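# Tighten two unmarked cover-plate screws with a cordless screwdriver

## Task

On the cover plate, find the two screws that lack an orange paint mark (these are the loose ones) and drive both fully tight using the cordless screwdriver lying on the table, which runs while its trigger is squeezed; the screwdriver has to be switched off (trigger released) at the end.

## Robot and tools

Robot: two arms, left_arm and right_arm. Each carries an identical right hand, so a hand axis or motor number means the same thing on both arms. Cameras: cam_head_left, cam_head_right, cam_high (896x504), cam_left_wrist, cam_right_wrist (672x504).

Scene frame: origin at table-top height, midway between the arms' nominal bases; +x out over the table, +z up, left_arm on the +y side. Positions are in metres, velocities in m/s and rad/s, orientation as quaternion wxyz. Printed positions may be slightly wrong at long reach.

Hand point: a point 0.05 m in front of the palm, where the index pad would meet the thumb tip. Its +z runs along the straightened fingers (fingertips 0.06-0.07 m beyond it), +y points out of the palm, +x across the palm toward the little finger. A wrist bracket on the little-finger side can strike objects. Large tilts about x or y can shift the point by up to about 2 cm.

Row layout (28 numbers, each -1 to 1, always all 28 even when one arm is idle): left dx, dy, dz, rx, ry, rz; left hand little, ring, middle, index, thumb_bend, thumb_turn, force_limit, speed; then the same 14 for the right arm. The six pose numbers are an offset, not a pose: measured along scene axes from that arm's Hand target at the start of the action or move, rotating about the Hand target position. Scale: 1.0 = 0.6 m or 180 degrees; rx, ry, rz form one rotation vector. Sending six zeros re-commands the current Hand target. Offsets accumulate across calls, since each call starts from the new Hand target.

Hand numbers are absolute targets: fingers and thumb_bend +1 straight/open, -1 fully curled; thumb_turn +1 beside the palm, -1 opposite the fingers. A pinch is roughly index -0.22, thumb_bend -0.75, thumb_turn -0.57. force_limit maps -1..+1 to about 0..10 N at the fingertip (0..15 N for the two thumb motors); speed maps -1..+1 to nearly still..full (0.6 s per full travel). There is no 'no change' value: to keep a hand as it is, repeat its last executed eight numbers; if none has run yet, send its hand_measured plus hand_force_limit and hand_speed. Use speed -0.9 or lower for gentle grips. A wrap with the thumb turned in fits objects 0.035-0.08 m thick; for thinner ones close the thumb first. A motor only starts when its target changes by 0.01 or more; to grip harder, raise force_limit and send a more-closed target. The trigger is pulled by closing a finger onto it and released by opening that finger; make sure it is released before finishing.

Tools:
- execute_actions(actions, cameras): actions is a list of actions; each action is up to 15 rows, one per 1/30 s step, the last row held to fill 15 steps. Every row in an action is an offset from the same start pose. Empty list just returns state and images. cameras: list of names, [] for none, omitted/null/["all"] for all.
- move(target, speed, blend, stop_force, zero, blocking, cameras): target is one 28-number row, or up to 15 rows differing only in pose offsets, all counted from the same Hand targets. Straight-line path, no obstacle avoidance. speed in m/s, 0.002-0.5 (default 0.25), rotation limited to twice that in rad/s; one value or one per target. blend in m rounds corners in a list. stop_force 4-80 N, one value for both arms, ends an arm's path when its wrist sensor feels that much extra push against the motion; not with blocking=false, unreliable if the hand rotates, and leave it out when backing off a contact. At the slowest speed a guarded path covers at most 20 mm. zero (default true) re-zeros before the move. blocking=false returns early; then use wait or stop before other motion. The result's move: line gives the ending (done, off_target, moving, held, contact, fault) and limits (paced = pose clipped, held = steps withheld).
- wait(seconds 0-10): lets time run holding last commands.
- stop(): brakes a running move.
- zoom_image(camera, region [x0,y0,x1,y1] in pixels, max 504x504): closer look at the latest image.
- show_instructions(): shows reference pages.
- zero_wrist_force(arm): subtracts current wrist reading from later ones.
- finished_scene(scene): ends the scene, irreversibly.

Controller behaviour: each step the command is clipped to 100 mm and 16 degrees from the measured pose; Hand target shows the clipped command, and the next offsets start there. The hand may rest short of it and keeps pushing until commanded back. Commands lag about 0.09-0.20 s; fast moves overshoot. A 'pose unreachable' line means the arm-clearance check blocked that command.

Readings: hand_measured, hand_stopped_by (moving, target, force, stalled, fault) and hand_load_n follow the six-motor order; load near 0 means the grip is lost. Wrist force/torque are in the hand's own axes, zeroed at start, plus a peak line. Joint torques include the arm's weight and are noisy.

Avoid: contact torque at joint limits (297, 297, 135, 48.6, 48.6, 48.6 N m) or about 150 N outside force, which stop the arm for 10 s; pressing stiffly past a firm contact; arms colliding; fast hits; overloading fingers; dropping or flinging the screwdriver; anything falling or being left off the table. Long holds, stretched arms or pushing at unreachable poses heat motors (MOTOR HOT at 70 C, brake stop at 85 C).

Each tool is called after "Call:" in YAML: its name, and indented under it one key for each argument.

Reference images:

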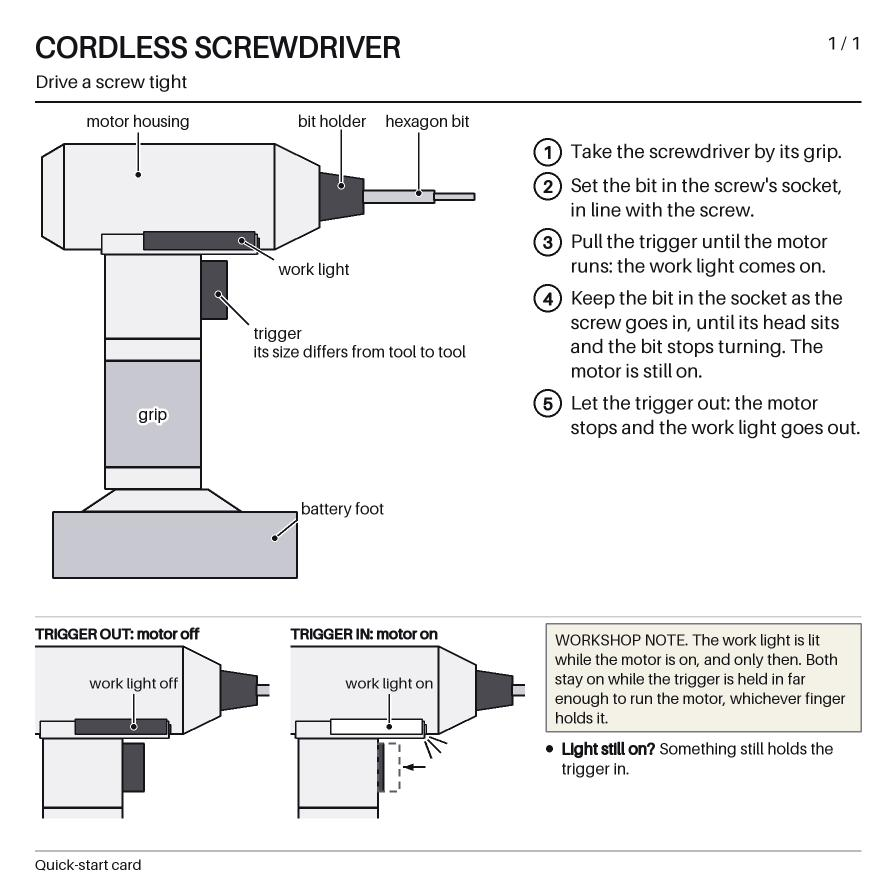

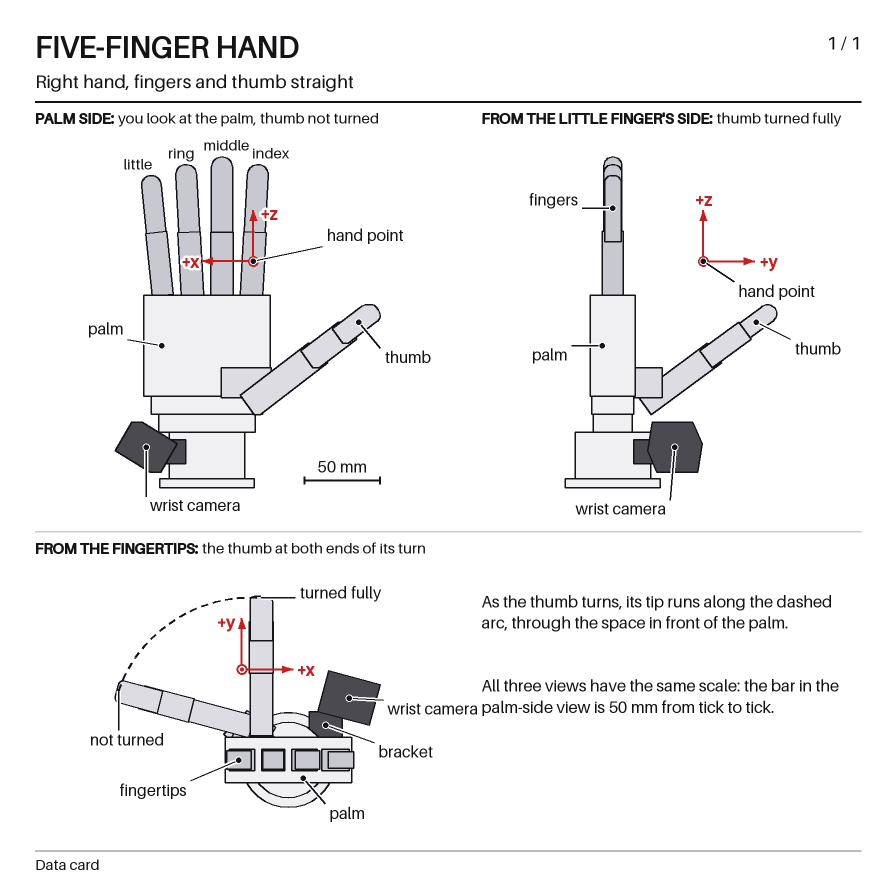

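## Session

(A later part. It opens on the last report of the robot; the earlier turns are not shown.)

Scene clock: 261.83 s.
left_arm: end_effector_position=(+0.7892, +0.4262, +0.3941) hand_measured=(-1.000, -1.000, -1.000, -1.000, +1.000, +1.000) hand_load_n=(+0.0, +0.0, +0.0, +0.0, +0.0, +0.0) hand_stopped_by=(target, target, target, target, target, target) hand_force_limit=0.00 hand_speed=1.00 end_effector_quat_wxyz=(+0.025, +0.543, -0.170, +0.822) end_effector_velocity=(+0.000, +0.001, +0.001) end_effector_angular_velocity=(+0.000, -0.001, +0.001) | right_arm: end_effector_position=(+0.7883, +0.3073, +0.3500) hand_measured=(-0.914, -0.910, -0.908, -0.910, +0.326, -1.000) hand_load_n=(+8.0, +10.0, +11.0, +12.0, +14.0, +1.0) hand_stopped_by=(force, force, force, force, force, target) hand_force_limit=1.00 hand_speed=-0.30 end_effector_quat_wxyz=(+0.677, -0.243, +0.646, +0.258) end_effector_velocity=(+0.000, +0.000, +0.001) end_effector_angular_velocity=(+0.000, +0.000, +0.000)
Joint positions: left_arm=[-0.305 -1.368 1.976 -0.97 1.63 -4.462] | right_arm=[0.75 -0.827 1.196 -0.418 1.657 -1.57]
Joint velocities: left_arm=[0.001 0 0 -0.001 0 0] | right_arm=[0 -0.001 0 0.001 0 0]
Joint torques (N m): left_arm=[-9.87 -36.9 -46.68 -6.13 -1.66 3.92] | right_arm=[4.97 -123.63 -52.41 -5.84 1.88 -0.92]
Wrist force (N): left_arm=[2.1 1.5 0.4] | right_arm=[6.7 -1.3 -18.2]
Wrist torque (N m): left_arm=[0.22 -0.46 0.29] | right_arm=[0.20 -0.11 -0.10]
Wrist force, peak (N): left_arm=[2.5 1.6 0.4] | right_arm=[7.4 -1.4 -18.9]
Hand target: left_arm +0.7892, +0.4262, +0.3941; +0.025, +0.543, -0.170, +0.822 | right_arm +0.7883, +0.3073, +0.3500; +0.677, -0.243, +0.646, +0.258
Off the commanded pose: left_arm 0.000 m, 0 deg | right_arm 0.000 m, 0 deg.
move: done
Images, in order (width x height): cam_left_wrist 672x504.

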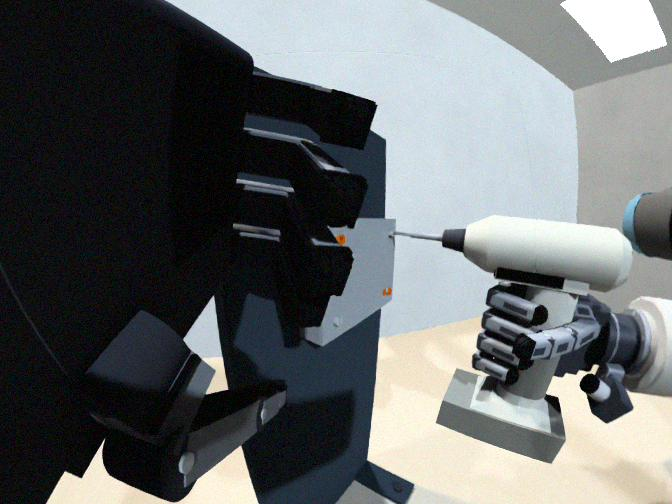

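Call:
move:
  target: [0,0,0,0,0,0,-1,-1,-1,-1,1,1,0,1,-0.0014,-0.00096,0,0,0,0,-1,-1,-1,-0.7,-1,-1,1.0,-0.3]
  speed: 0.01
  cameras: []

Call:
move:
  target: [0,0,0,0,0,0,-1,-1,-1,-1,1,1,0,1,0,0,0,0,0,0,-1,-1,-1,-1,-1,-1,1.0,0.3]
  cameras: ["cam_left_wrist"]

Call:
zoom_image:
  camera: "cam_left_wrist"
  region: [378, 218, 408, 248]

Scene clock: 262.73 s.
left_arm: end_effector_position=(+0.7892, +0.4262, +0.3941) hand_measured=(-1.000, -1.000, -1.000, -1.000, +1.000, +1.000) hand_load_n=(+0.0, +0.0, +0.0, +0.0, +0.0, +0.0) hand_stopped_by=(target, target, target, target, target, target) hand_force_limit=0.00 hand_speed=1.00 end_effector_quat_wxyz=(+0.025, +0.543, -0.170, +0.822) end_effector_velocity=(+0.000, +0.000, +0.001) end_effector_angular_velocity=(-0.001, +0.000, +0.000) | right_arm: end_effector_position=(+0.7875, +0.3067, +0.3500) hand_measured=(-0.914, -0.910, -0.908, -0.700, +0.326, -1.000) hand_load_n=(+6.5, +10.0, +13.0, +0.0, +11.0, +3.5) hand_stopped_by=(force, force, force, target, force, target) hand_force_limit=1.00 hand_speed=-0.30 end_effector_quat_wxyz=(+0.677, -0.243, +0.646, +0.258) end_effector_velocity=(+0.000, +0.000, +0.000) end_effector_angular_velocity=(-0.001, +0.000, +0.000)
Joint positions: left_arm=[-0.305 -1.368 1.976 -0.97 1.63 -4.462] | right_arm=[0.75 -0.829 1.199 -0.419 1.657 -1.57]
Joint velocities: left_arm=[0 0 0 0 0 -0.001] | right_arm=[0 0 0 0.001 0 0]
Joint torques (N m): left_arm=[-11.31 -34.66 -47.86 -7.06 -1.82 4.24] | right_arm=[13.72 -117.51 -43.83 -6.52 2.08 -1.46]
Wrist force (N): left_arm=[2.6 1.4 0.6] | right_arm=[3.9 -2.6 -7.0]
Wrist torque (N m): left_arm=[0.18 -0.53 0.32] | right_arm=[-0.17 0.12 -0.17]
Wrist force, peak (N): left_arm=[2.6 1.4 0.6] | right_arm=[6.9 -1.1 -19.9]
Hand target: left_arm +0.7892, +0.4262, +0.3941; +0.025, +0.543, -0.170, +0.822 | right_arm +0.7875, +0.3067, +0.3500; +0.677, -0.243, +0.646, +0.258
Off the commanded pose: left_arm 0.000 m, 0 deg | right_arm 0.000 m, 0 deg.
move: done
No camera images: "cameras" was empty.

Scene clock: 263.43 s.
left_arm: end_effector_position=(+0.7892, +0.4262, +0.3941) hand_measured=(-1.000, -1.000, -1.000, -1.000, +1.000, +1.000) hand_load_n=(+0.0, +0.0, +0.0, +0.0, +0.0, +0.0) hand_stopped_by=(target, target, target, target, target, target) hand_force_limit=0.00 hand_speed=1.00 end_effector_quat_wxyz=(+0.025, +0.543, -0.170, +0.822) end_effector_velocity=(+0.000, +0.000, -0.001) end_effector_angular_velocity=(+0.002, +0.000, +0.001) | right_arm: end_effector_position=(+0.7875, +0.3067, +0.3500) hand_measured=(-0.914, -0.910, -0.908, -0.904, +0.326, -1.000) hand_load_n=(+6.5, +10.5, +12.5, +11.5, +10.5, +4.0) hand_stopped_by=(force, force, force, force, force, target) hand_force_limit=1.00 hand_speed=0.30 end_effector_quat_wxyz=(+0.677, -0.243, +0.646, +0.258) end_effector_velocity=(+0.000, +0.000, +0.000) end_effector_angular_velocity=(+0.000, +0.000, +0.000)
Joint positions: left_arm=[-0.305 -1.368 1.976 -0.97 1.63 -4.462] | right_arm=[0.75 -0.829 1.198 -0.419 1.657 -1.57]
Joint velocities: left_arm=[0 0.001 0 0 0 0.002] | right_arm=[0 0 0 -0.001 0 0]
Joint torques (N m): left_arm=[-7.98 -39.99 -48.28 -6.59 -1.7 3.97] | right_arm=[14.01 -110.17 -51.74 -4.37 1.88 -1.62]
Wrist force (N): left_arm=[2.4 1.4 0.2] | right_arm=[4.6 -2.3 -4.5]
Wrist torque (N m): left_arm=[0.21 -0.50 0.30] | right_arm=[-0.26 0.31 -0.14]
Wrist force, peak (N): left_arm=[2.6 1.3 0.7] | right_arm=[4.0 -3.0 -6.8]
Hand target: left_arm +0.7892, +0.4262, +0.3941; +0.025, +0.543, -0.170, +0.822 | right_arm +0.7875, +0.3067, +0.3500; +0.677, -0.243, +0.646, +0.258
Off the commanded pose: left_arm 0.000 m, 0 deg | right_arm 0.000 m, 0 deg.
move: done
Images, in order (width x height): cam_left_wrist 672x504.

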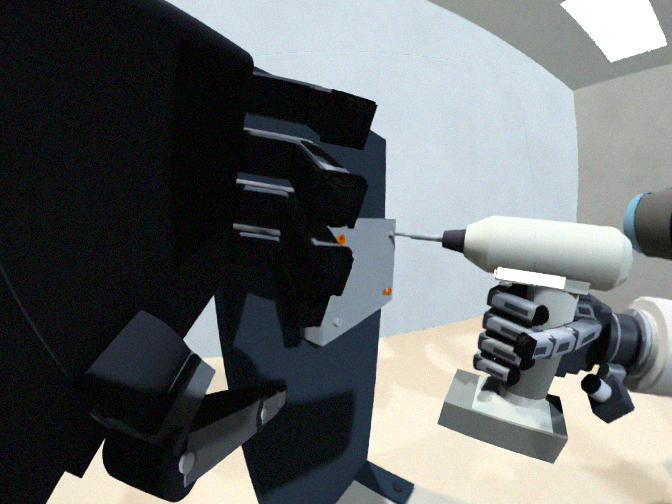

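Scaled by 16.800 from the camera's 672x504 image, which has a finer 960x720 frame.

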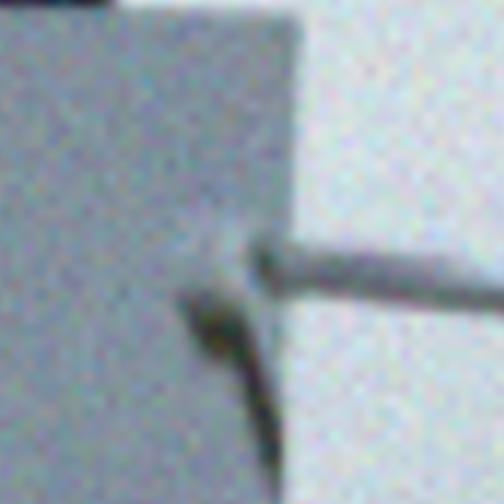

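Call:
move:
  target: [0,0,0,0,0,0,-1,-1,-1,-1,1,1,0,1,0.0068,0.0048,0.0005,0,0,0,-1,-1,-1,-1,-1,-1,1.0,0.3]
  speed: 0.004
  stop_force: 6
  cameras: ["cam_left_wrist"]

Call:
zoom_image:
  camera: "cam_left_wrist"
  region: [378, 218, 408, 248]

Scene clock: 264.70 s.
left_arm: end_effector_position=(+0.7892, +0.4262, +0.3941) hand_measured=(-1.000, -1.000, -1.000, -1.000, +1.000, +1.000) hand_load_n=(+0.0, +0.0, +0.0, +0.0, +0.0, +0.0) hand_stopped_by=(target, target, target, target, target, target) hand_force_limit=0.00 hand_speed=1.00 end_effector_quat_wxyz=(+0.025, +0.543, -0.170, +0.822) end_effector_velocity=(+0.000, +0.000, +0.000) end_effector_angular_velocity=(-0.001, +0.001, +0.000) | right_arm: end_effector_position=(+0.7875, +0.3068, +0.3500) hand_measured=(-0.914, -0.910, -0.908, -0.904, +0.326, -1.000) hand_load_n=(+7.0, +10.5, +13.0, +11.5, +11.0, +3.5) hand_stopped_by=(force, force, force, force, force, target) hand_force_limit=1.00 hand_speed=0.30 end_effector_quat_wxyz=(+0.677, -0.243, +0.646, +0.258) end_effector_velocity=(+0.000, +0.000, +0.002) end_effector_angular_velocity=(+0.001, -0.002, +0.000)
Joint positions: left_arm=[-0.305 -1.368 1.976 -0.97 1.63 -4.462] | right_arm=[0.75 -0.828 1.198 -0.419 1.657 -1.57]
Joint velocities: left_arm=[0 0 0 0 0 -0.001] | right_arm=[0 -0.001 0 -0.001 0 0]
Joint torques (N m): left_arm=[-8.57 -38.17 -47.24 -5.95 -1.74 3.53] | right_arm=[10.8 -123.45 -42.74 -6.85 1.06 -1.85]
Wrist force (N): left_arm=[2.3 1.3 0.4] | right_arm=[4.4 -2.8 -5.8]
Wrist torque (N m): left_arm=[0.18 -0.49 0.29] | right_arm=[-0.26 0.27 -0.15]
Wrist force, peak (N): left_arm=[2.6 1.5 0.5] | right_arm=[5.0 -3.1 -13.3]
Hand target: left_arm +0.7892, +0.4262, +0.3941; +0.025, +0.543, -0.170, +0.822 | right_arm +0.7875, +0.3068, +0.3500; +0.677, -0.243, +0.646, +0.258
Off the commanded pose: left_arm 0.000 m, 0 deg | right_arm 0.005 m, 0 deg.
move: contact (right_arm)
Images, in order (width x height): cam_left_wrist 672x504.

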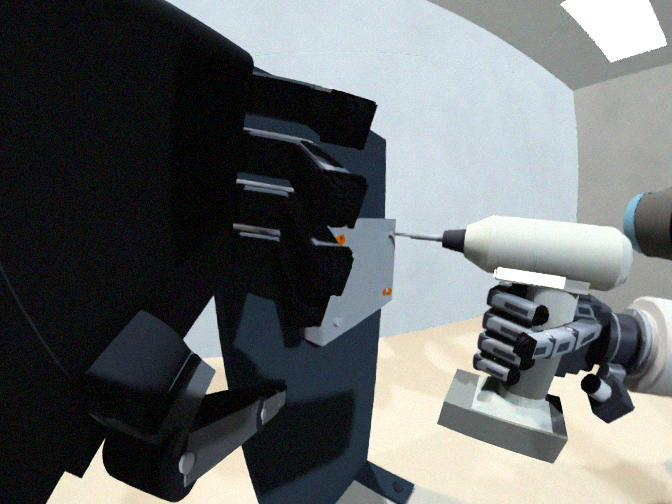

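Scaled by 16.800 from the camera's 672x504 image, which has a finer 960x720 frame.

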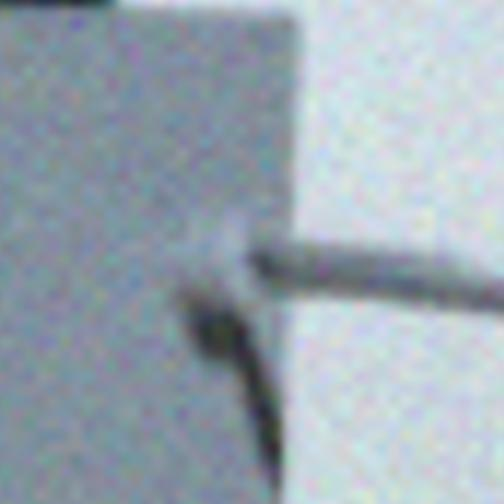

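Call:
move:
  target:
    - [0,0,0,0,0,0,-1,-1,-1,-1,1,1,0,1,0.00068,0.00048,0.00067,0,0,0,-1,-1,-1,-1,-1,-1,1.0,0.3]
    - [0,0,0,0,0,0,-1,-1,-1,-1,1,1,0,1,0.0002,0.00116,0.00067,0,0,0,-1,-1,-1,-1,-1,-1,1.0,0.3]
    - [0,0,0,0,0,0,-1,-1,-1,-1,1,1,0,1,-0.00028,0.00185,0.00067,0,0,0,-1,-1,-1,-1,-1,-1,1.0,0.3]
  speed: 0.002
  stop_force: 12
  cameras: ["cam_left_wrist"]

Call:
zoom_image:
  camera: "cam_left_wrist"
  region: [378, 218, 408, 248]

Scene clock: 266.03 s.
left_arm: end_effector_position=(+0.7892, +0.4262, +0.3941) hand_measured=(-1.000, -1.000, -1.000, -1.000, +1.000, +1.000) hand_load_n=(+0.0, +0.0, +0.0, +0.0, +0.0, +0.0) hand_stopped_by=(target, target, target, target, target, target) hand_force_limit=0.00 hand_speed=1.00 end_effector_quat_wxyz=(+0.025, +0.543, -0.170, +0.822) end_effector_velocity=(+0.000, -0.002, -0.001) end_effector_angular_velocity=(+0.000, +0.001, -0.003) | right_arm: end_effector_position=(+0.7878, +0.3071, +0.3504) hand_measured=(-0.914, -0.910, -0.908, -0.904, +0.326, -1.000) hand_load_n=(+7.5, +10.0, +11.5, +10.5, +12.0, +2.5) hand_stopped_by=(force, force, force, force, force, target) hand_force_limit=1.00 hand_speed=0.30 end_effector_quat_wxyz=(+0.677, -0.243, +0.646, +0.258) end_effector_velocity=(+0.000, +0.000, +0.000) end_effector_angular_velocity=(+0.000, +0.000, +0.000)
Joint positions: left_arm=[-0.305 -1.368 1.976 -0.97 1.63 -4.462] | right_arm=[0.75 -0.828 1.197 -0.418 1.657 -1.57]
Joint velocities: left_arm=[-0.001 0 0 0 0.001 0] | right_arm=[0 0 0 0 0 0]
Joint torques (N m): left_arm=[-7.44 -37.87 -47.55 -6.6 -1.99 3.57] | right_arm=[0.55 -123.13 -45.79 -7.88 0.86 -1.63]
Wrist force (N): left_arm=[2.4 1.5 0.4] | right_arm=[5.9 -1.8 -18.2]
Wrist torque (N m): left_arm=[0.22 -0.49 0.30] | right_arm=[0.32 -0.16 -0.09]
Wrist force, peak (N): left_arm=[2.6 1.6 0.5] | right_arm=[6.9 -1.9 -21.1]
Hand target: left_arm +0.7892, +0.4262, +0.3941; +0.025, +0.543, -0.170, +0.822 | right_arm +0.7878, +0.3071, +0.3504; +0.677, -0.243, +0.646, +0.258
Off the commanded pose: left_arm 0.000 m, 0 deg | right_arm 0.001 m, 0 deg.
move: contact (right_arm); path passed 0 of 3 targets
Images, in order (width x height): cam_left_wrist 672x504.

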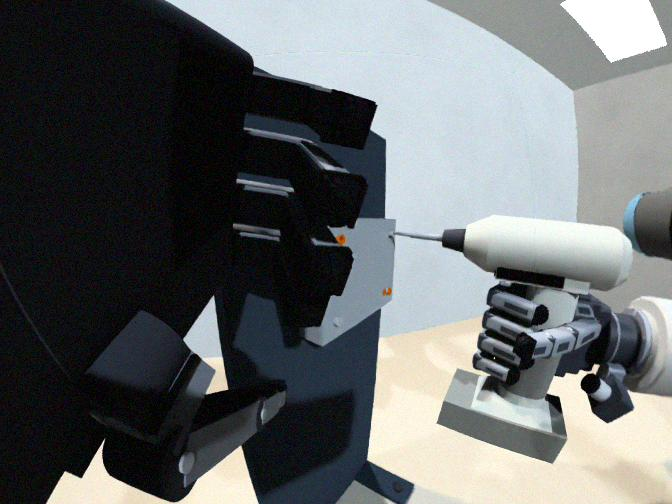

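Scaled by 16.800 from the camera's 672x504 image, which has a finer 960x720 frame.

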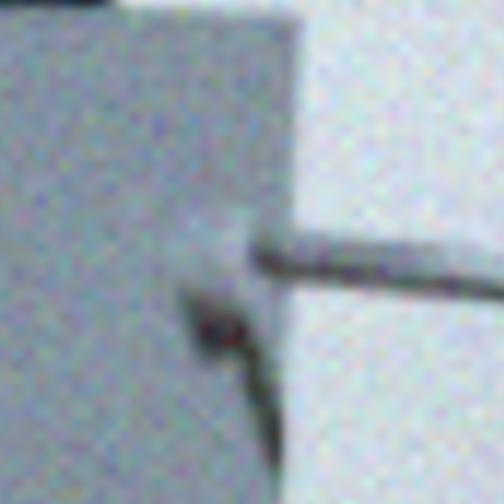

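Call:
move:
  target: [0,0,0,0,0,0,-1,-1,-1,-1,1,1,0,1,-0.00176,0.00019,0,0,0,0,-1,-1,-1,-1,-1,-1,1.0,0.3]
  speed: 0.01
  cameras: ["cam_left_wrist"]

Call:
zoom_image:
  camera: "cam_left_wrist"
  region: [378, 218, 408, 248]

Call:
move:
  target: [0,0,0,0,0,0,-1,-1,-1,-1,1,1,0,1,0.0068,0.0048,0,0,0,0,-1,-1,-1,-1,-1,-1,1.0,0.3]
  speed: 0.003
  stop_force: 5
  cameras: ["cam_left_wrist"]

Call:
zoom_image:
  camera: "cam_left_wrist"
  region: [378, 218, 408, 248]

Scene clock: 267.13 s.
left_arm: end_effector_position=(+0.7892, +0.4262, +0.3941) hand_measured=(-1.000, -1.000, -1.000, -1.000, +1.000, +1.000) hand_load_n=(+0.0, +0.0, +0.0, +0.0, +0.0, +0.0) hand_stopped_by=(target, target, target, target, target, target) hand_force_limit=0.00 hand_speed=1.00 end_effector_quat_wxyz=(+0.025, +0.543, -0.170, +0.822) end_effector_velocity=(+0.000, +0.000, +0.000) end_effector_angular_velocity=(+0.002, -0.001, +0.001) | right_arm: end_effector_position=(+0.7867, +0.3072, +0.3504) hand_measured=(-0.914, -0.910, -0.908, -0.904, +0.326, -1.000) hand_load_n=(+6.5, +10.0, +12.0, +11.0, +11.5, +3.5) hand_stopped_by=(force, force, force, force, force, target) hand_force_limit=1.00 hand_speed=0.30 end_effector_quat_wxyz=(+0.677, -0.243, +0.646, +0.258) end_effector_velocity=(+0.000, +0.000, +0.002) end_effector_angular_velocity=(+0.001, -0.001, +0.000)
Joint positions: left_arm=[-0.305 -1.368 1.976 -0.97 1.63 -4.462] | right_arm=[0.751 -0.829 1.198 -0.418 1.658 -1.57]
Joint velocities: left_arm=[0 0 0 -0.001 0 0.002] | right_arm=[0 -0.002 0 0 0 0]
Joint torques (N m): left_arm=[-5.26 -34.77 -46.63 -6.29 -2.11 3.45] | right_arm=[12.63 -121.61 -41.84 -6.67 2.08 -1.93]
Wrist force (N): left_arm=[2.2 1.4 0.2] | right_arm=[4.8 -2.3 -2.9]
Wrist torque (N m): left_arm=[0.21 -0.46 0.29] | right_arm=[-0.37 0.32 -0.14]
Wrist force, peak (N): left_arm=[2.5 1.5 0.5] | right_arm=[5.8 -2.3 -18.4]
Hand target: left_arm +0.7892, +0.4262, +0.3941; +0.025, +0.543, -0.170, +0.822 | right_arm +0.7867, +0.3072, +0.3504; +0.677, -0.243, +0.646, +0.258
Off the commanded pose: left_arm 0.000 m, 0 deg | right_arm 0.000 m, 0 deg.
move: done
Images, in order (width x height): cam_left_wrist 672x504.

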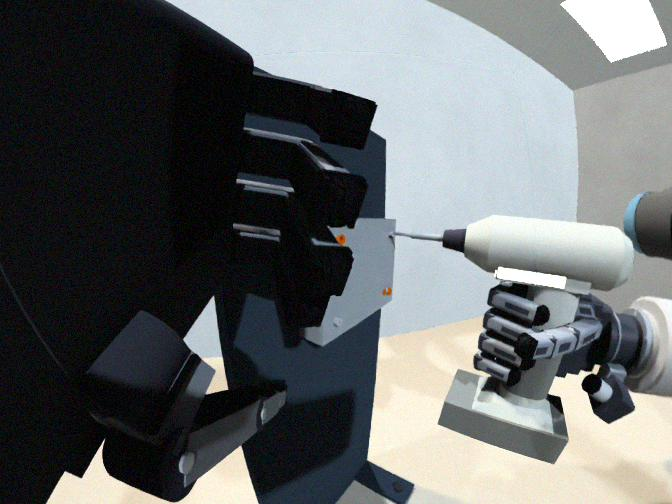

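Scaled by 16.800 from the camera's 672x504 image, which has a finer 960x720 frame.

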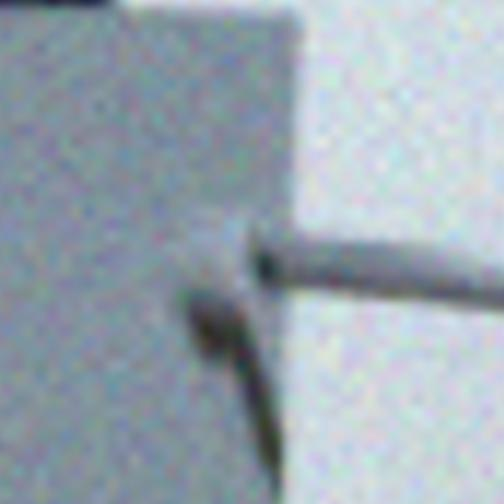

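Scene clock: 268.07 s.
left_arm: end_effector_position=(+0.7892, +0.4262, +0.3941) hand_measured=(-1.000, -1.000, -1.000, -1.000, +1.000, +1.000) hand_load_n=(+0.0, +0.0, +0.0, +0.0, -0.5, +0.0) hand_stopped_by=(target, target, target, target, target, target) hand_force_limit=0.00 hand_speed=1.00 end_effector_quat_wxyz=(+0.025, +0.543, -0.170, +0.822) end_effector_velocity=(+0.000, +0.001, +0.001) end_effector_angular_velocity=(+0.000, -0.001, +0.000) | right_arm: end_effector_position=(+0.7871, +0.3076, +0.3505) hand_measured=(-0.914, -0.910, -0.908, -0.904, +0.326, -1.000) hand_load_n=(+6.5, +10.0, +12.0, +11.0, +11.5, +3.5) hand_stopped_by=(force, force, force, force, force, target) hand_force_limit=1.00 hand_speed=0.30 end_effector_quat_wxyz=(+0.677, -0.243, +0.645, +0.258) end_effector_velocity=(+0.000, +0.000, +0.001) end_effector_angular_velocity=(+0.001, -0.001, +0.000)
Joint positions: left_arm=[-0.305 -1.368 1.976 -0.97 1.63 -4.462] | right_arm=[0.751 -0.828 1.197 -0.418 1.658 -1.57]
Joint velocities: left_arm=[0.001 -0.001 0 0 0 0] | right_arm=[0 -0.001 0 -0.001 0 0]
Joint torques (N m): left_arm=[-9.07 -38.98 -46.07 -6.13 -1.37 3.78] | right_arm=[1.24 -121.27 -41.79 -6.69 1.32 -1.85]
Wrist force (N): left_arm=[2.0 1.4 0.3] | right_arm=[3.9 -2.7 -8.0]
Wrist torque (N m): left_arm=[0.20 -0.44 0.28] | right_arm=[-0.10 0.09 -0.16]
Wrist force, peak (N): left_arm=[2.5 1.5 0.2] | right_arm=[4.4 -3.0 -13.7]
Hand target: left_arm +0.7892, +0.4262, +0.3941; +0.025, +0.543, -0.170, +0.822 | right_arm +0.7871, +0.3076, +0.3505; +0.677, -0.243, +0.645, +0.258
Off the commanded pose: left_arm 0.000 m, 0 deg | right_arm 0.004 m, 0 deg.
move: contact (right_arm)
Images, in order (width x height): cam_left_wrist 672x504.

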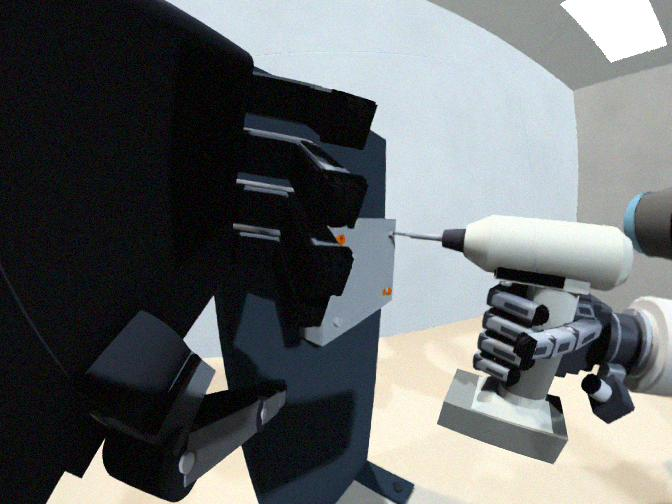

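Scaled by 16.800 from the camera's 672x504 image, which has a finer 960x720 frame.

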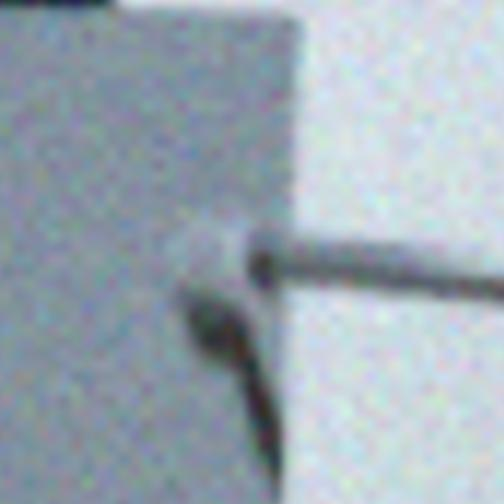

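Call:
move:
  target: [0,0,0,0,0,0,-1,-1,-1,-1,1,1,0,1,-0.0014,-0.00096,0,0,0,0,-1,-1,-1,-0.7,-1,-1,1.0,-0.3]
  speed: 0.01
  cameras: []

Call:
move:
  target: [0,0,0,0,0,0,-1,-1,-1,-1,1,1,0,1,0,0,0,0,0,0,-1,-1,-1,-1,-1,-1,1.0,1.0]
  cameras: ["cam_left_wrist"]

Call:
zoom_image:
  camera: "cam_left_wrist"
  region: [460, 200, 660, 400]

Scene clock: 268.93 s.
left_arm: end_effector_position=(+0.7892, +0.4262, +0.3941) hand_measured=(-1.000, -1.000, -1.000, -1.000, +1.000, +1.000) hand_load_n=(+0.0, +0.0, +0.0, +0.0, +0.0, +0.0) hand_stopped_by=(target, target, target, target, target, target) hand_force_limit=0.00 hand_speed=1.00 end_effector_quat_wxyz=(+0.025, +0.543, -0.170, +0.822) end_effector_velocity=(+0.000, +0.000, +0.000) end_effector_angular_velocity=(+0.000, +0.001, -0.001) | right_arm: end_effector_position=(+0.7862, +0.3070, +0.3505) hand_measured=(-0.914, -0.910, -0.908, -0.700, +0.326, -1.000) hand_load_n=(+5.5, +10.0, +14.0, +0.0, +8.0, +5.5) hand_stopped_by=(force, force, force, target, force, target) hand_force_limit=1.00 hand_speed=-0.30 end_effector_quat_wxyz=(+0.677, -0.243, +0.645, +0.258) end_effector_velocity=(+0.000, +0.000, +0.001) end_effector_angular_velocity=(+0.001, -0.001, +0.000)
Joint positions: left_arm=[-0.305 -1.368 1.976 -0.97 1.63 -4.462] | right_arm=[0.751 -0.83 1.2 -0.419 1.658 -1.57]
Joint velocities: left_arm=[0 0 0 0 0.001 0] | right_arm=[0 -0.001 0 -0.001 0 0]
Joint torques (N m): left_arm=[-5.75 -37.59 -45.71 -6.48 -2.14 3.52] | right_arm=[14.48 -119.47 -44.31 -6.65 1.98 -1.94]
Wrist force (N): left_arm=[2.1 1.2 0.7] | right_arm=[4.8 -2.4 -2.6]
Wrist torque (N m): left_arm=[0.15 -0.46 0.28] | right_arm=[-0.39 0.31 -0.14]
Wrist force, peak (N): left_arm=[2.7 1.4 0.4] | right_arm=[4.5 -2.7 -8.0]
Hand target: left_arm +0.7892, +0.4262, +0.3941; +0.025, +0.543, -0.170, +0.822 | right_arm +0.7862, +0.3070, +0.3505; +0.677, -0.243, +0.645, +0.258
Off the commanded pose: left_arm 0.000 m, 0 deg | right_arm 0.000 m, 0 deg.
move: done
No camera images: "cameras" was empty.

Scene clock: 269.63 s.
left_arm: end_effector_position=(+0.7892, +0.4262, +0.3941) hand_measured=(-1.000, -1.000, -1.000, -1.000, +1.000, +1.000) hand_load_n=(+0.0, +0.0, +0.0, +0.0, +0.0, +0.0) hand_stopped_by=(target, target, target, target, target, target) hand_force_limit=0.00 hand_speed=1.00 end_effector_quat_wxyz=(+0.025, +0.543, -0.170, +0.822) end_effector_velocity=(+0.000, +0.000, +0.000) end_effector_angular_velocity=(+0.001, +0.000, +0.001) | right_arm: end_effector_position=(+0.7862, +0.3070, +0.3505) hand_measured=(-0.914, -0.910, -0.908, -0.904, +0.326, -1.000) hand_load_n=(+6.0, +10.0, +13.5, +13.0, +8.5, +4.5) hand_stopped_by=(force, force, force, force, force, target) hand_force_limit=1.00 hand_speed=1.00 end_effector_quat_wxyz=(+0.677, -0.243, +0.645, +0.258) end_effector_velocity=(+0.000, +0.000, +0.000) end_effector_angular_velocity=(+0.001, -0.001, +0.000)
Joint positions: left_arm=[-0.305 -1.368 1.976 -0.97 1.63 -4.462] | right_arm=[0.751 -0.83 1.2 -0.419 1.658 -1.57]
Joint velocities: left_arm=[0 0 0 0 0 0.001] | right_arm=[0 0 0 -0.001 0 0]
Joint torques (N m): left_arm=[-3.99 -41.01 -46.15 -6.47 -2.37 3.86] | right_arm=[13.84 -112.63 -51.76 -4.55 1.54 -1.88]
Wrist force (N): left_arm=[2.2 1.5 0.2] | right_arm=[5.0 -2.0 -2.9]
Wrist torque (N m): left_arm=[0.23 -0.46 0.28] | right_arm=[-0.33 0.29 -0.12]
Wrist force, peak (N): left_arm=[2.5 1.4 0.8] | right_arm=[5.2 -2.7 -2.7]
Hand target: left_arm +0.7892, +0.4262, +0.3941; +0.025, +0.543, -0.170, +0.822 | right_arm +0.7862, +0.3070, +0.3505; +0.677, -0.243, +0.645, +0.258
Off the commanded pose: left_arm 0.000 m, 0 deg | right_arm 0.000 m, 0 deg.
move: done
Images, in order (width x height): cam_left_wrist 672x504.

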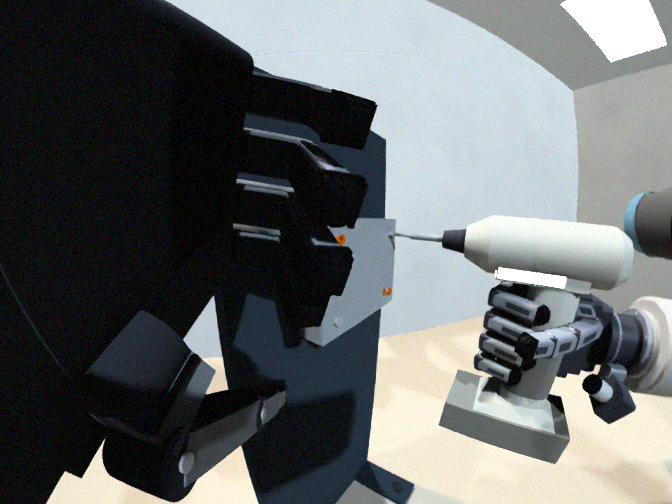

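Scaled by 2.520 from the camera's 672x504 image, which has a finer 960x720 frame.

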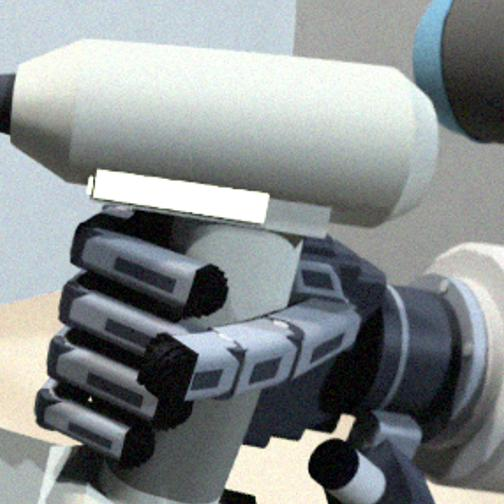

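Call:
wait:
  seconds: 0
  cameras: ["cam_head_left","cam_head_right","cam_high","cam_left_wrist"]

Call:
zoom_image:
  camera: "cam_left_wrist"
  region: [378, 218, 408, 248]

Scene clock: 270.00 s.
left_arm: end_effector_position=(+0.7892, +0.4262, +0.3941) hand_measured=(-1.000, -1.000, -1.000, -1.000, +1.000, +1.000) hand_load_n=(+0.0, +0.0, +0.0, +0.0, +0.0, +0.0) hand_stopped_by=(target, target, target, target, target, target) hand_force_limit=0.00 hand_speed=1.00 end_effector_quat_wxyz=(+0.025, +0.543, -0.170, +0.822) end_effector_velocity=(+0.000, +0.000, +0.000) end_effector_angular_velocity=(-0.001, +0.000, -0.001) | right_arm: end_effector_position=(+0.7862, +0.3070, +0.3505) hand_measured=(-0.914, -0.910, -0.908, -0.904, +0.326, -1.000) hand_load_n=(+6.0, +10.0, +13.5, +13.0, +8.5, +4.5) hand_stopped_by=(force, force, force, force, force, target) hand_force_limit=1.00 hand_speed=1.00 end_effector_quat_wxyz=(+0.677, -0.243, +0.645, +0.258) end_effector_velocity=(+0.000, +0.000, -0.001) end_effector_angular_velocity=(+0.000, +0.000, +0.000)
Joint positions: left_arm=[-0.305 -1.368 1.976 -0.97 1.63 -4.462] | right_arm=[0.751 -0.83 1.2 -0.419 1.658 -1.57]
Joint velocities: left_arm=[0 0 0 0 0 -0.001] | right_arm=[0 0.001 0 -0.001 0.001 0]
Joint torques (N m): left_arm=[-7.95 -37.06 -44.75 -6.34 -2.19 2.93] | right_arm=[15.03 -111.1 -51.64 -3.43 1.49 -1.71]
Wrist force (N): left_arm=[2.2 1.1 0.6] | right_arm=[4.4 -2.2 -2.8]
Wrist torque (N m): left_arm=[0.15 -0.48 0.28] | right_arm=[-0.36 0.37 -0.15]
Wrist force, peak (N): left_arm=[2.3 1.5 0.6] | right_arm=[4.9 -2.5 -3.0]
Hand target: left_arm +0.7892, +0.4262, +0.3941; +0.025, +0.543, -0.170, +0.822 | right_arm +0.7862, +0.3070, +0.3505; +0.677, -0.243, +0.645, +0.258
Off the commanded pose: left_arm 0.000 m, 0 deg | right_arm 0.000 m, 0 deg.
Images, in order (width x height): cam_head_left 896x504, cam_head_right 896x504, cam_high 896x504, cam_left_wrist 672x504.

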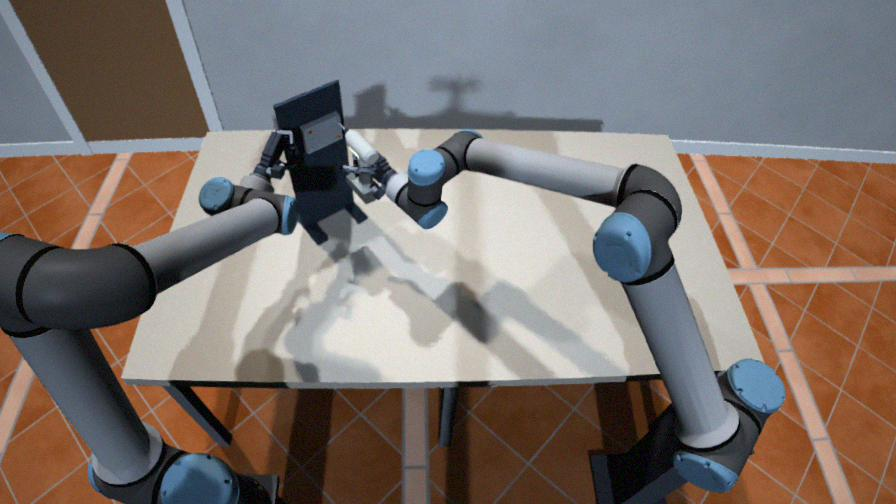

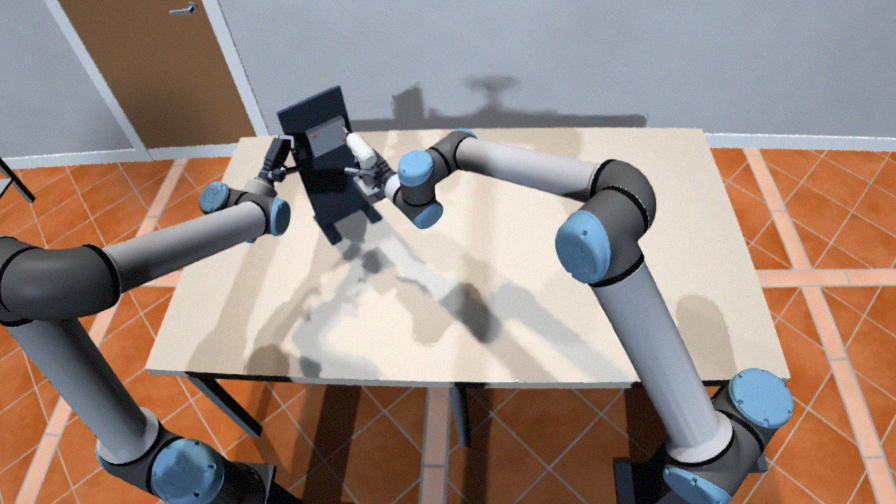

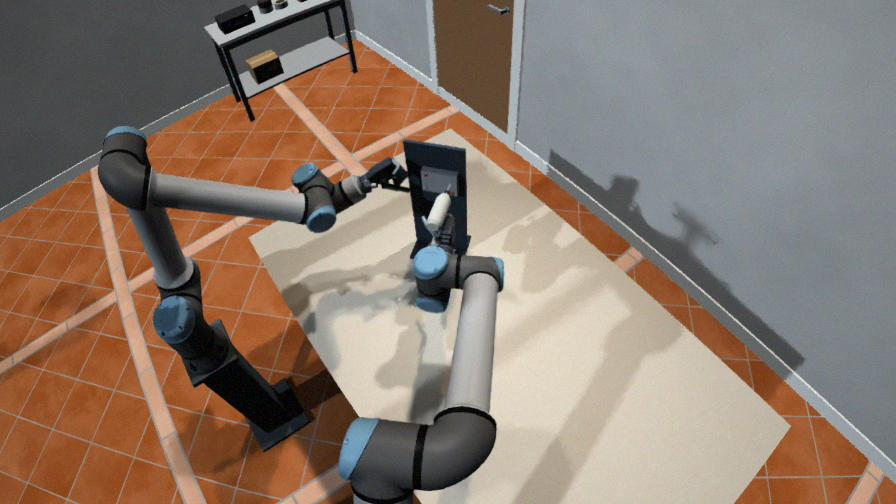

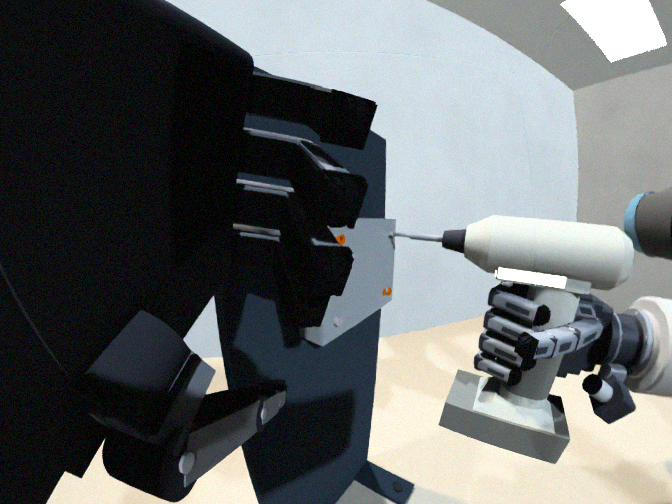

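Scaled by 16.800 from the camera's 672x504 image, which has a finer 960x720 frame.

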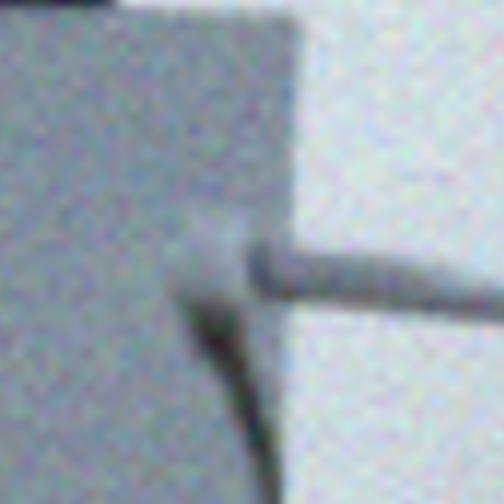

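Call:
zoom_image:
  camera: "cam_high"
  region: [420, 165, 470, 215]

Call:
zoom_image:
  camera: "cam_head_right"
  region: [320, 115, 370, 165]

Call:
zoom_image:
  camera: "cam_head_left"
  region: [315, 110, 365, 160]

Scaled by 10.080.

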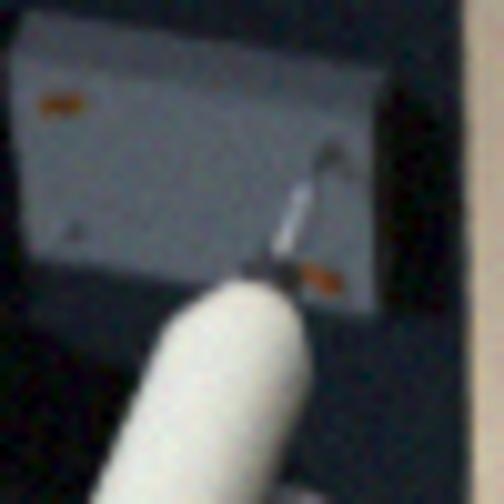

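Scaled by 10.080.

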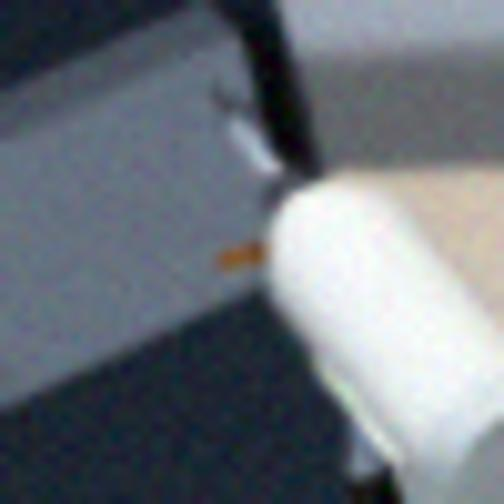

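Scaled by 10.080.

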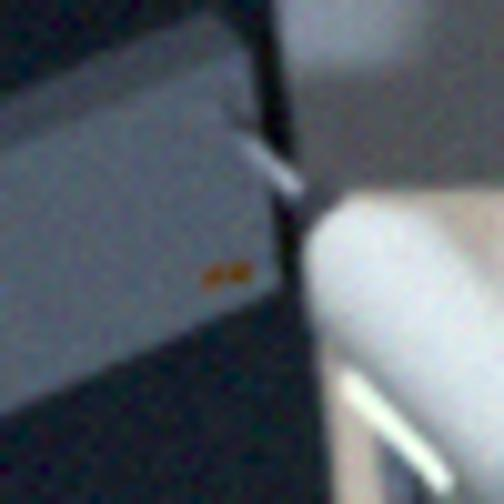

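Call:
move:
  target: [0,0,0,0,0,0,-1,-1,-1,-1,1,1,0,1,0,0,0,0,0,0,-0.98,-0.98,-0.98,-1,-0.98,-1,1.0,0.3]
  cameras: ["cam_left_wrist"]

Call:
zoom_image:
  camera: "cam_left_wrist"
  region: [378, 218, 408, 248]

Scene clock: 272.17 s.
left_arm: end_effector_position=(+0.7892, +0.4262, +0.3941) hand_measured=(-1.000, -1.000, -1.000, -1.000, +1.000, +1.000) hand_load_n=(+0.0, +0.0, +0.0, +0.0, +0.0, +0.0) hand_stopped_by=(target, target, target, target, target, target) hand_force_limit=0.00 hand_speed=1.00 end_effector_quat_wxyz=(+0.025, +0.543, -0.170, +0.822) end_effector_velocity=(+0.000, +0.000, +0.000) end_effector_angular_velocity=(+0.000, +0.001, +0.000) | right_arm: end_effector_position=(+0.7862, +0.3070, +0.3505) hand_measured=(-0.932, -0.914, -0.908, -0.904, +0.216, -1.000) hand_load_n=(+15.5, +10.5, +13.0, +13.0, +17.0, +7.0) hand_stopped_by=(force, force, force, force, force, target) hand_force_limit=1.00 hand_speed=0.30 end_effector_quat_wxyz=(+0.677, -0.243, +0.645, +0.258) end_effector_velocity=(+0.000, +0.000, -0.002) end_effector_angular_velocity=(-0.002, +0.002, +0.000)
Joint positions: left_arm=[-0.305 -1.368 1.976 -0.97 1.63 -4.462] | right_arm=[0.751 -0.83 1.2 -0.419 1.658 -1.57]
Joint velocities: left_arm=[0 0 0 0 0 0] | right_arm=[0 0.001 0 0.001 0 0]
Joint torques (N m): left_arm=[-6.88 -36.88 -44.58 -6.27 -2.02 3.2] | right_arm=[14.4 -108.61 -49.06 -2.43 0.26 -1.31]
Wrist force (N): left_arm=[2.2 1.5 0.2] | right_arm=[4.8 -2.3 -3.1]
Wrist torque (N m): left_arm=[0.22 -0.45 0.29] | right_arm=[-0.35 0.32 -0.13]
Wrist force, peak (N): left_arm=[2.7 1.5 0.6] | right_arm=[5.2 -2.4 -2.9]
Hand target: left_arm +0.7892, +0.4262, +0.3941; +0.025, +0.543, -0.170, +0.822 | right_arm +0.7862, +0.3070, +0.3505; +0.677, -0.243, +0.645, +0.258
Off the commanded pose: left_arm 0.000 m, 0 deg | right_arm 0.000 m, 0 deg.
move: done
Images, in order (width x height): cam_left_wrist 672x504.

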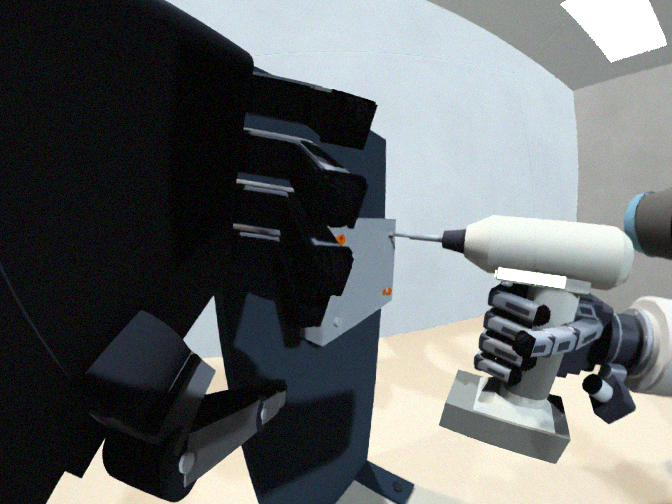

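Scaled by 16.800 from the camera's 672x504 image, which has a finer 960x720 frame.

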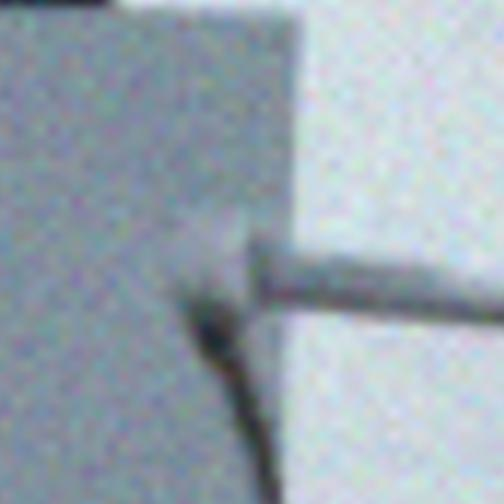

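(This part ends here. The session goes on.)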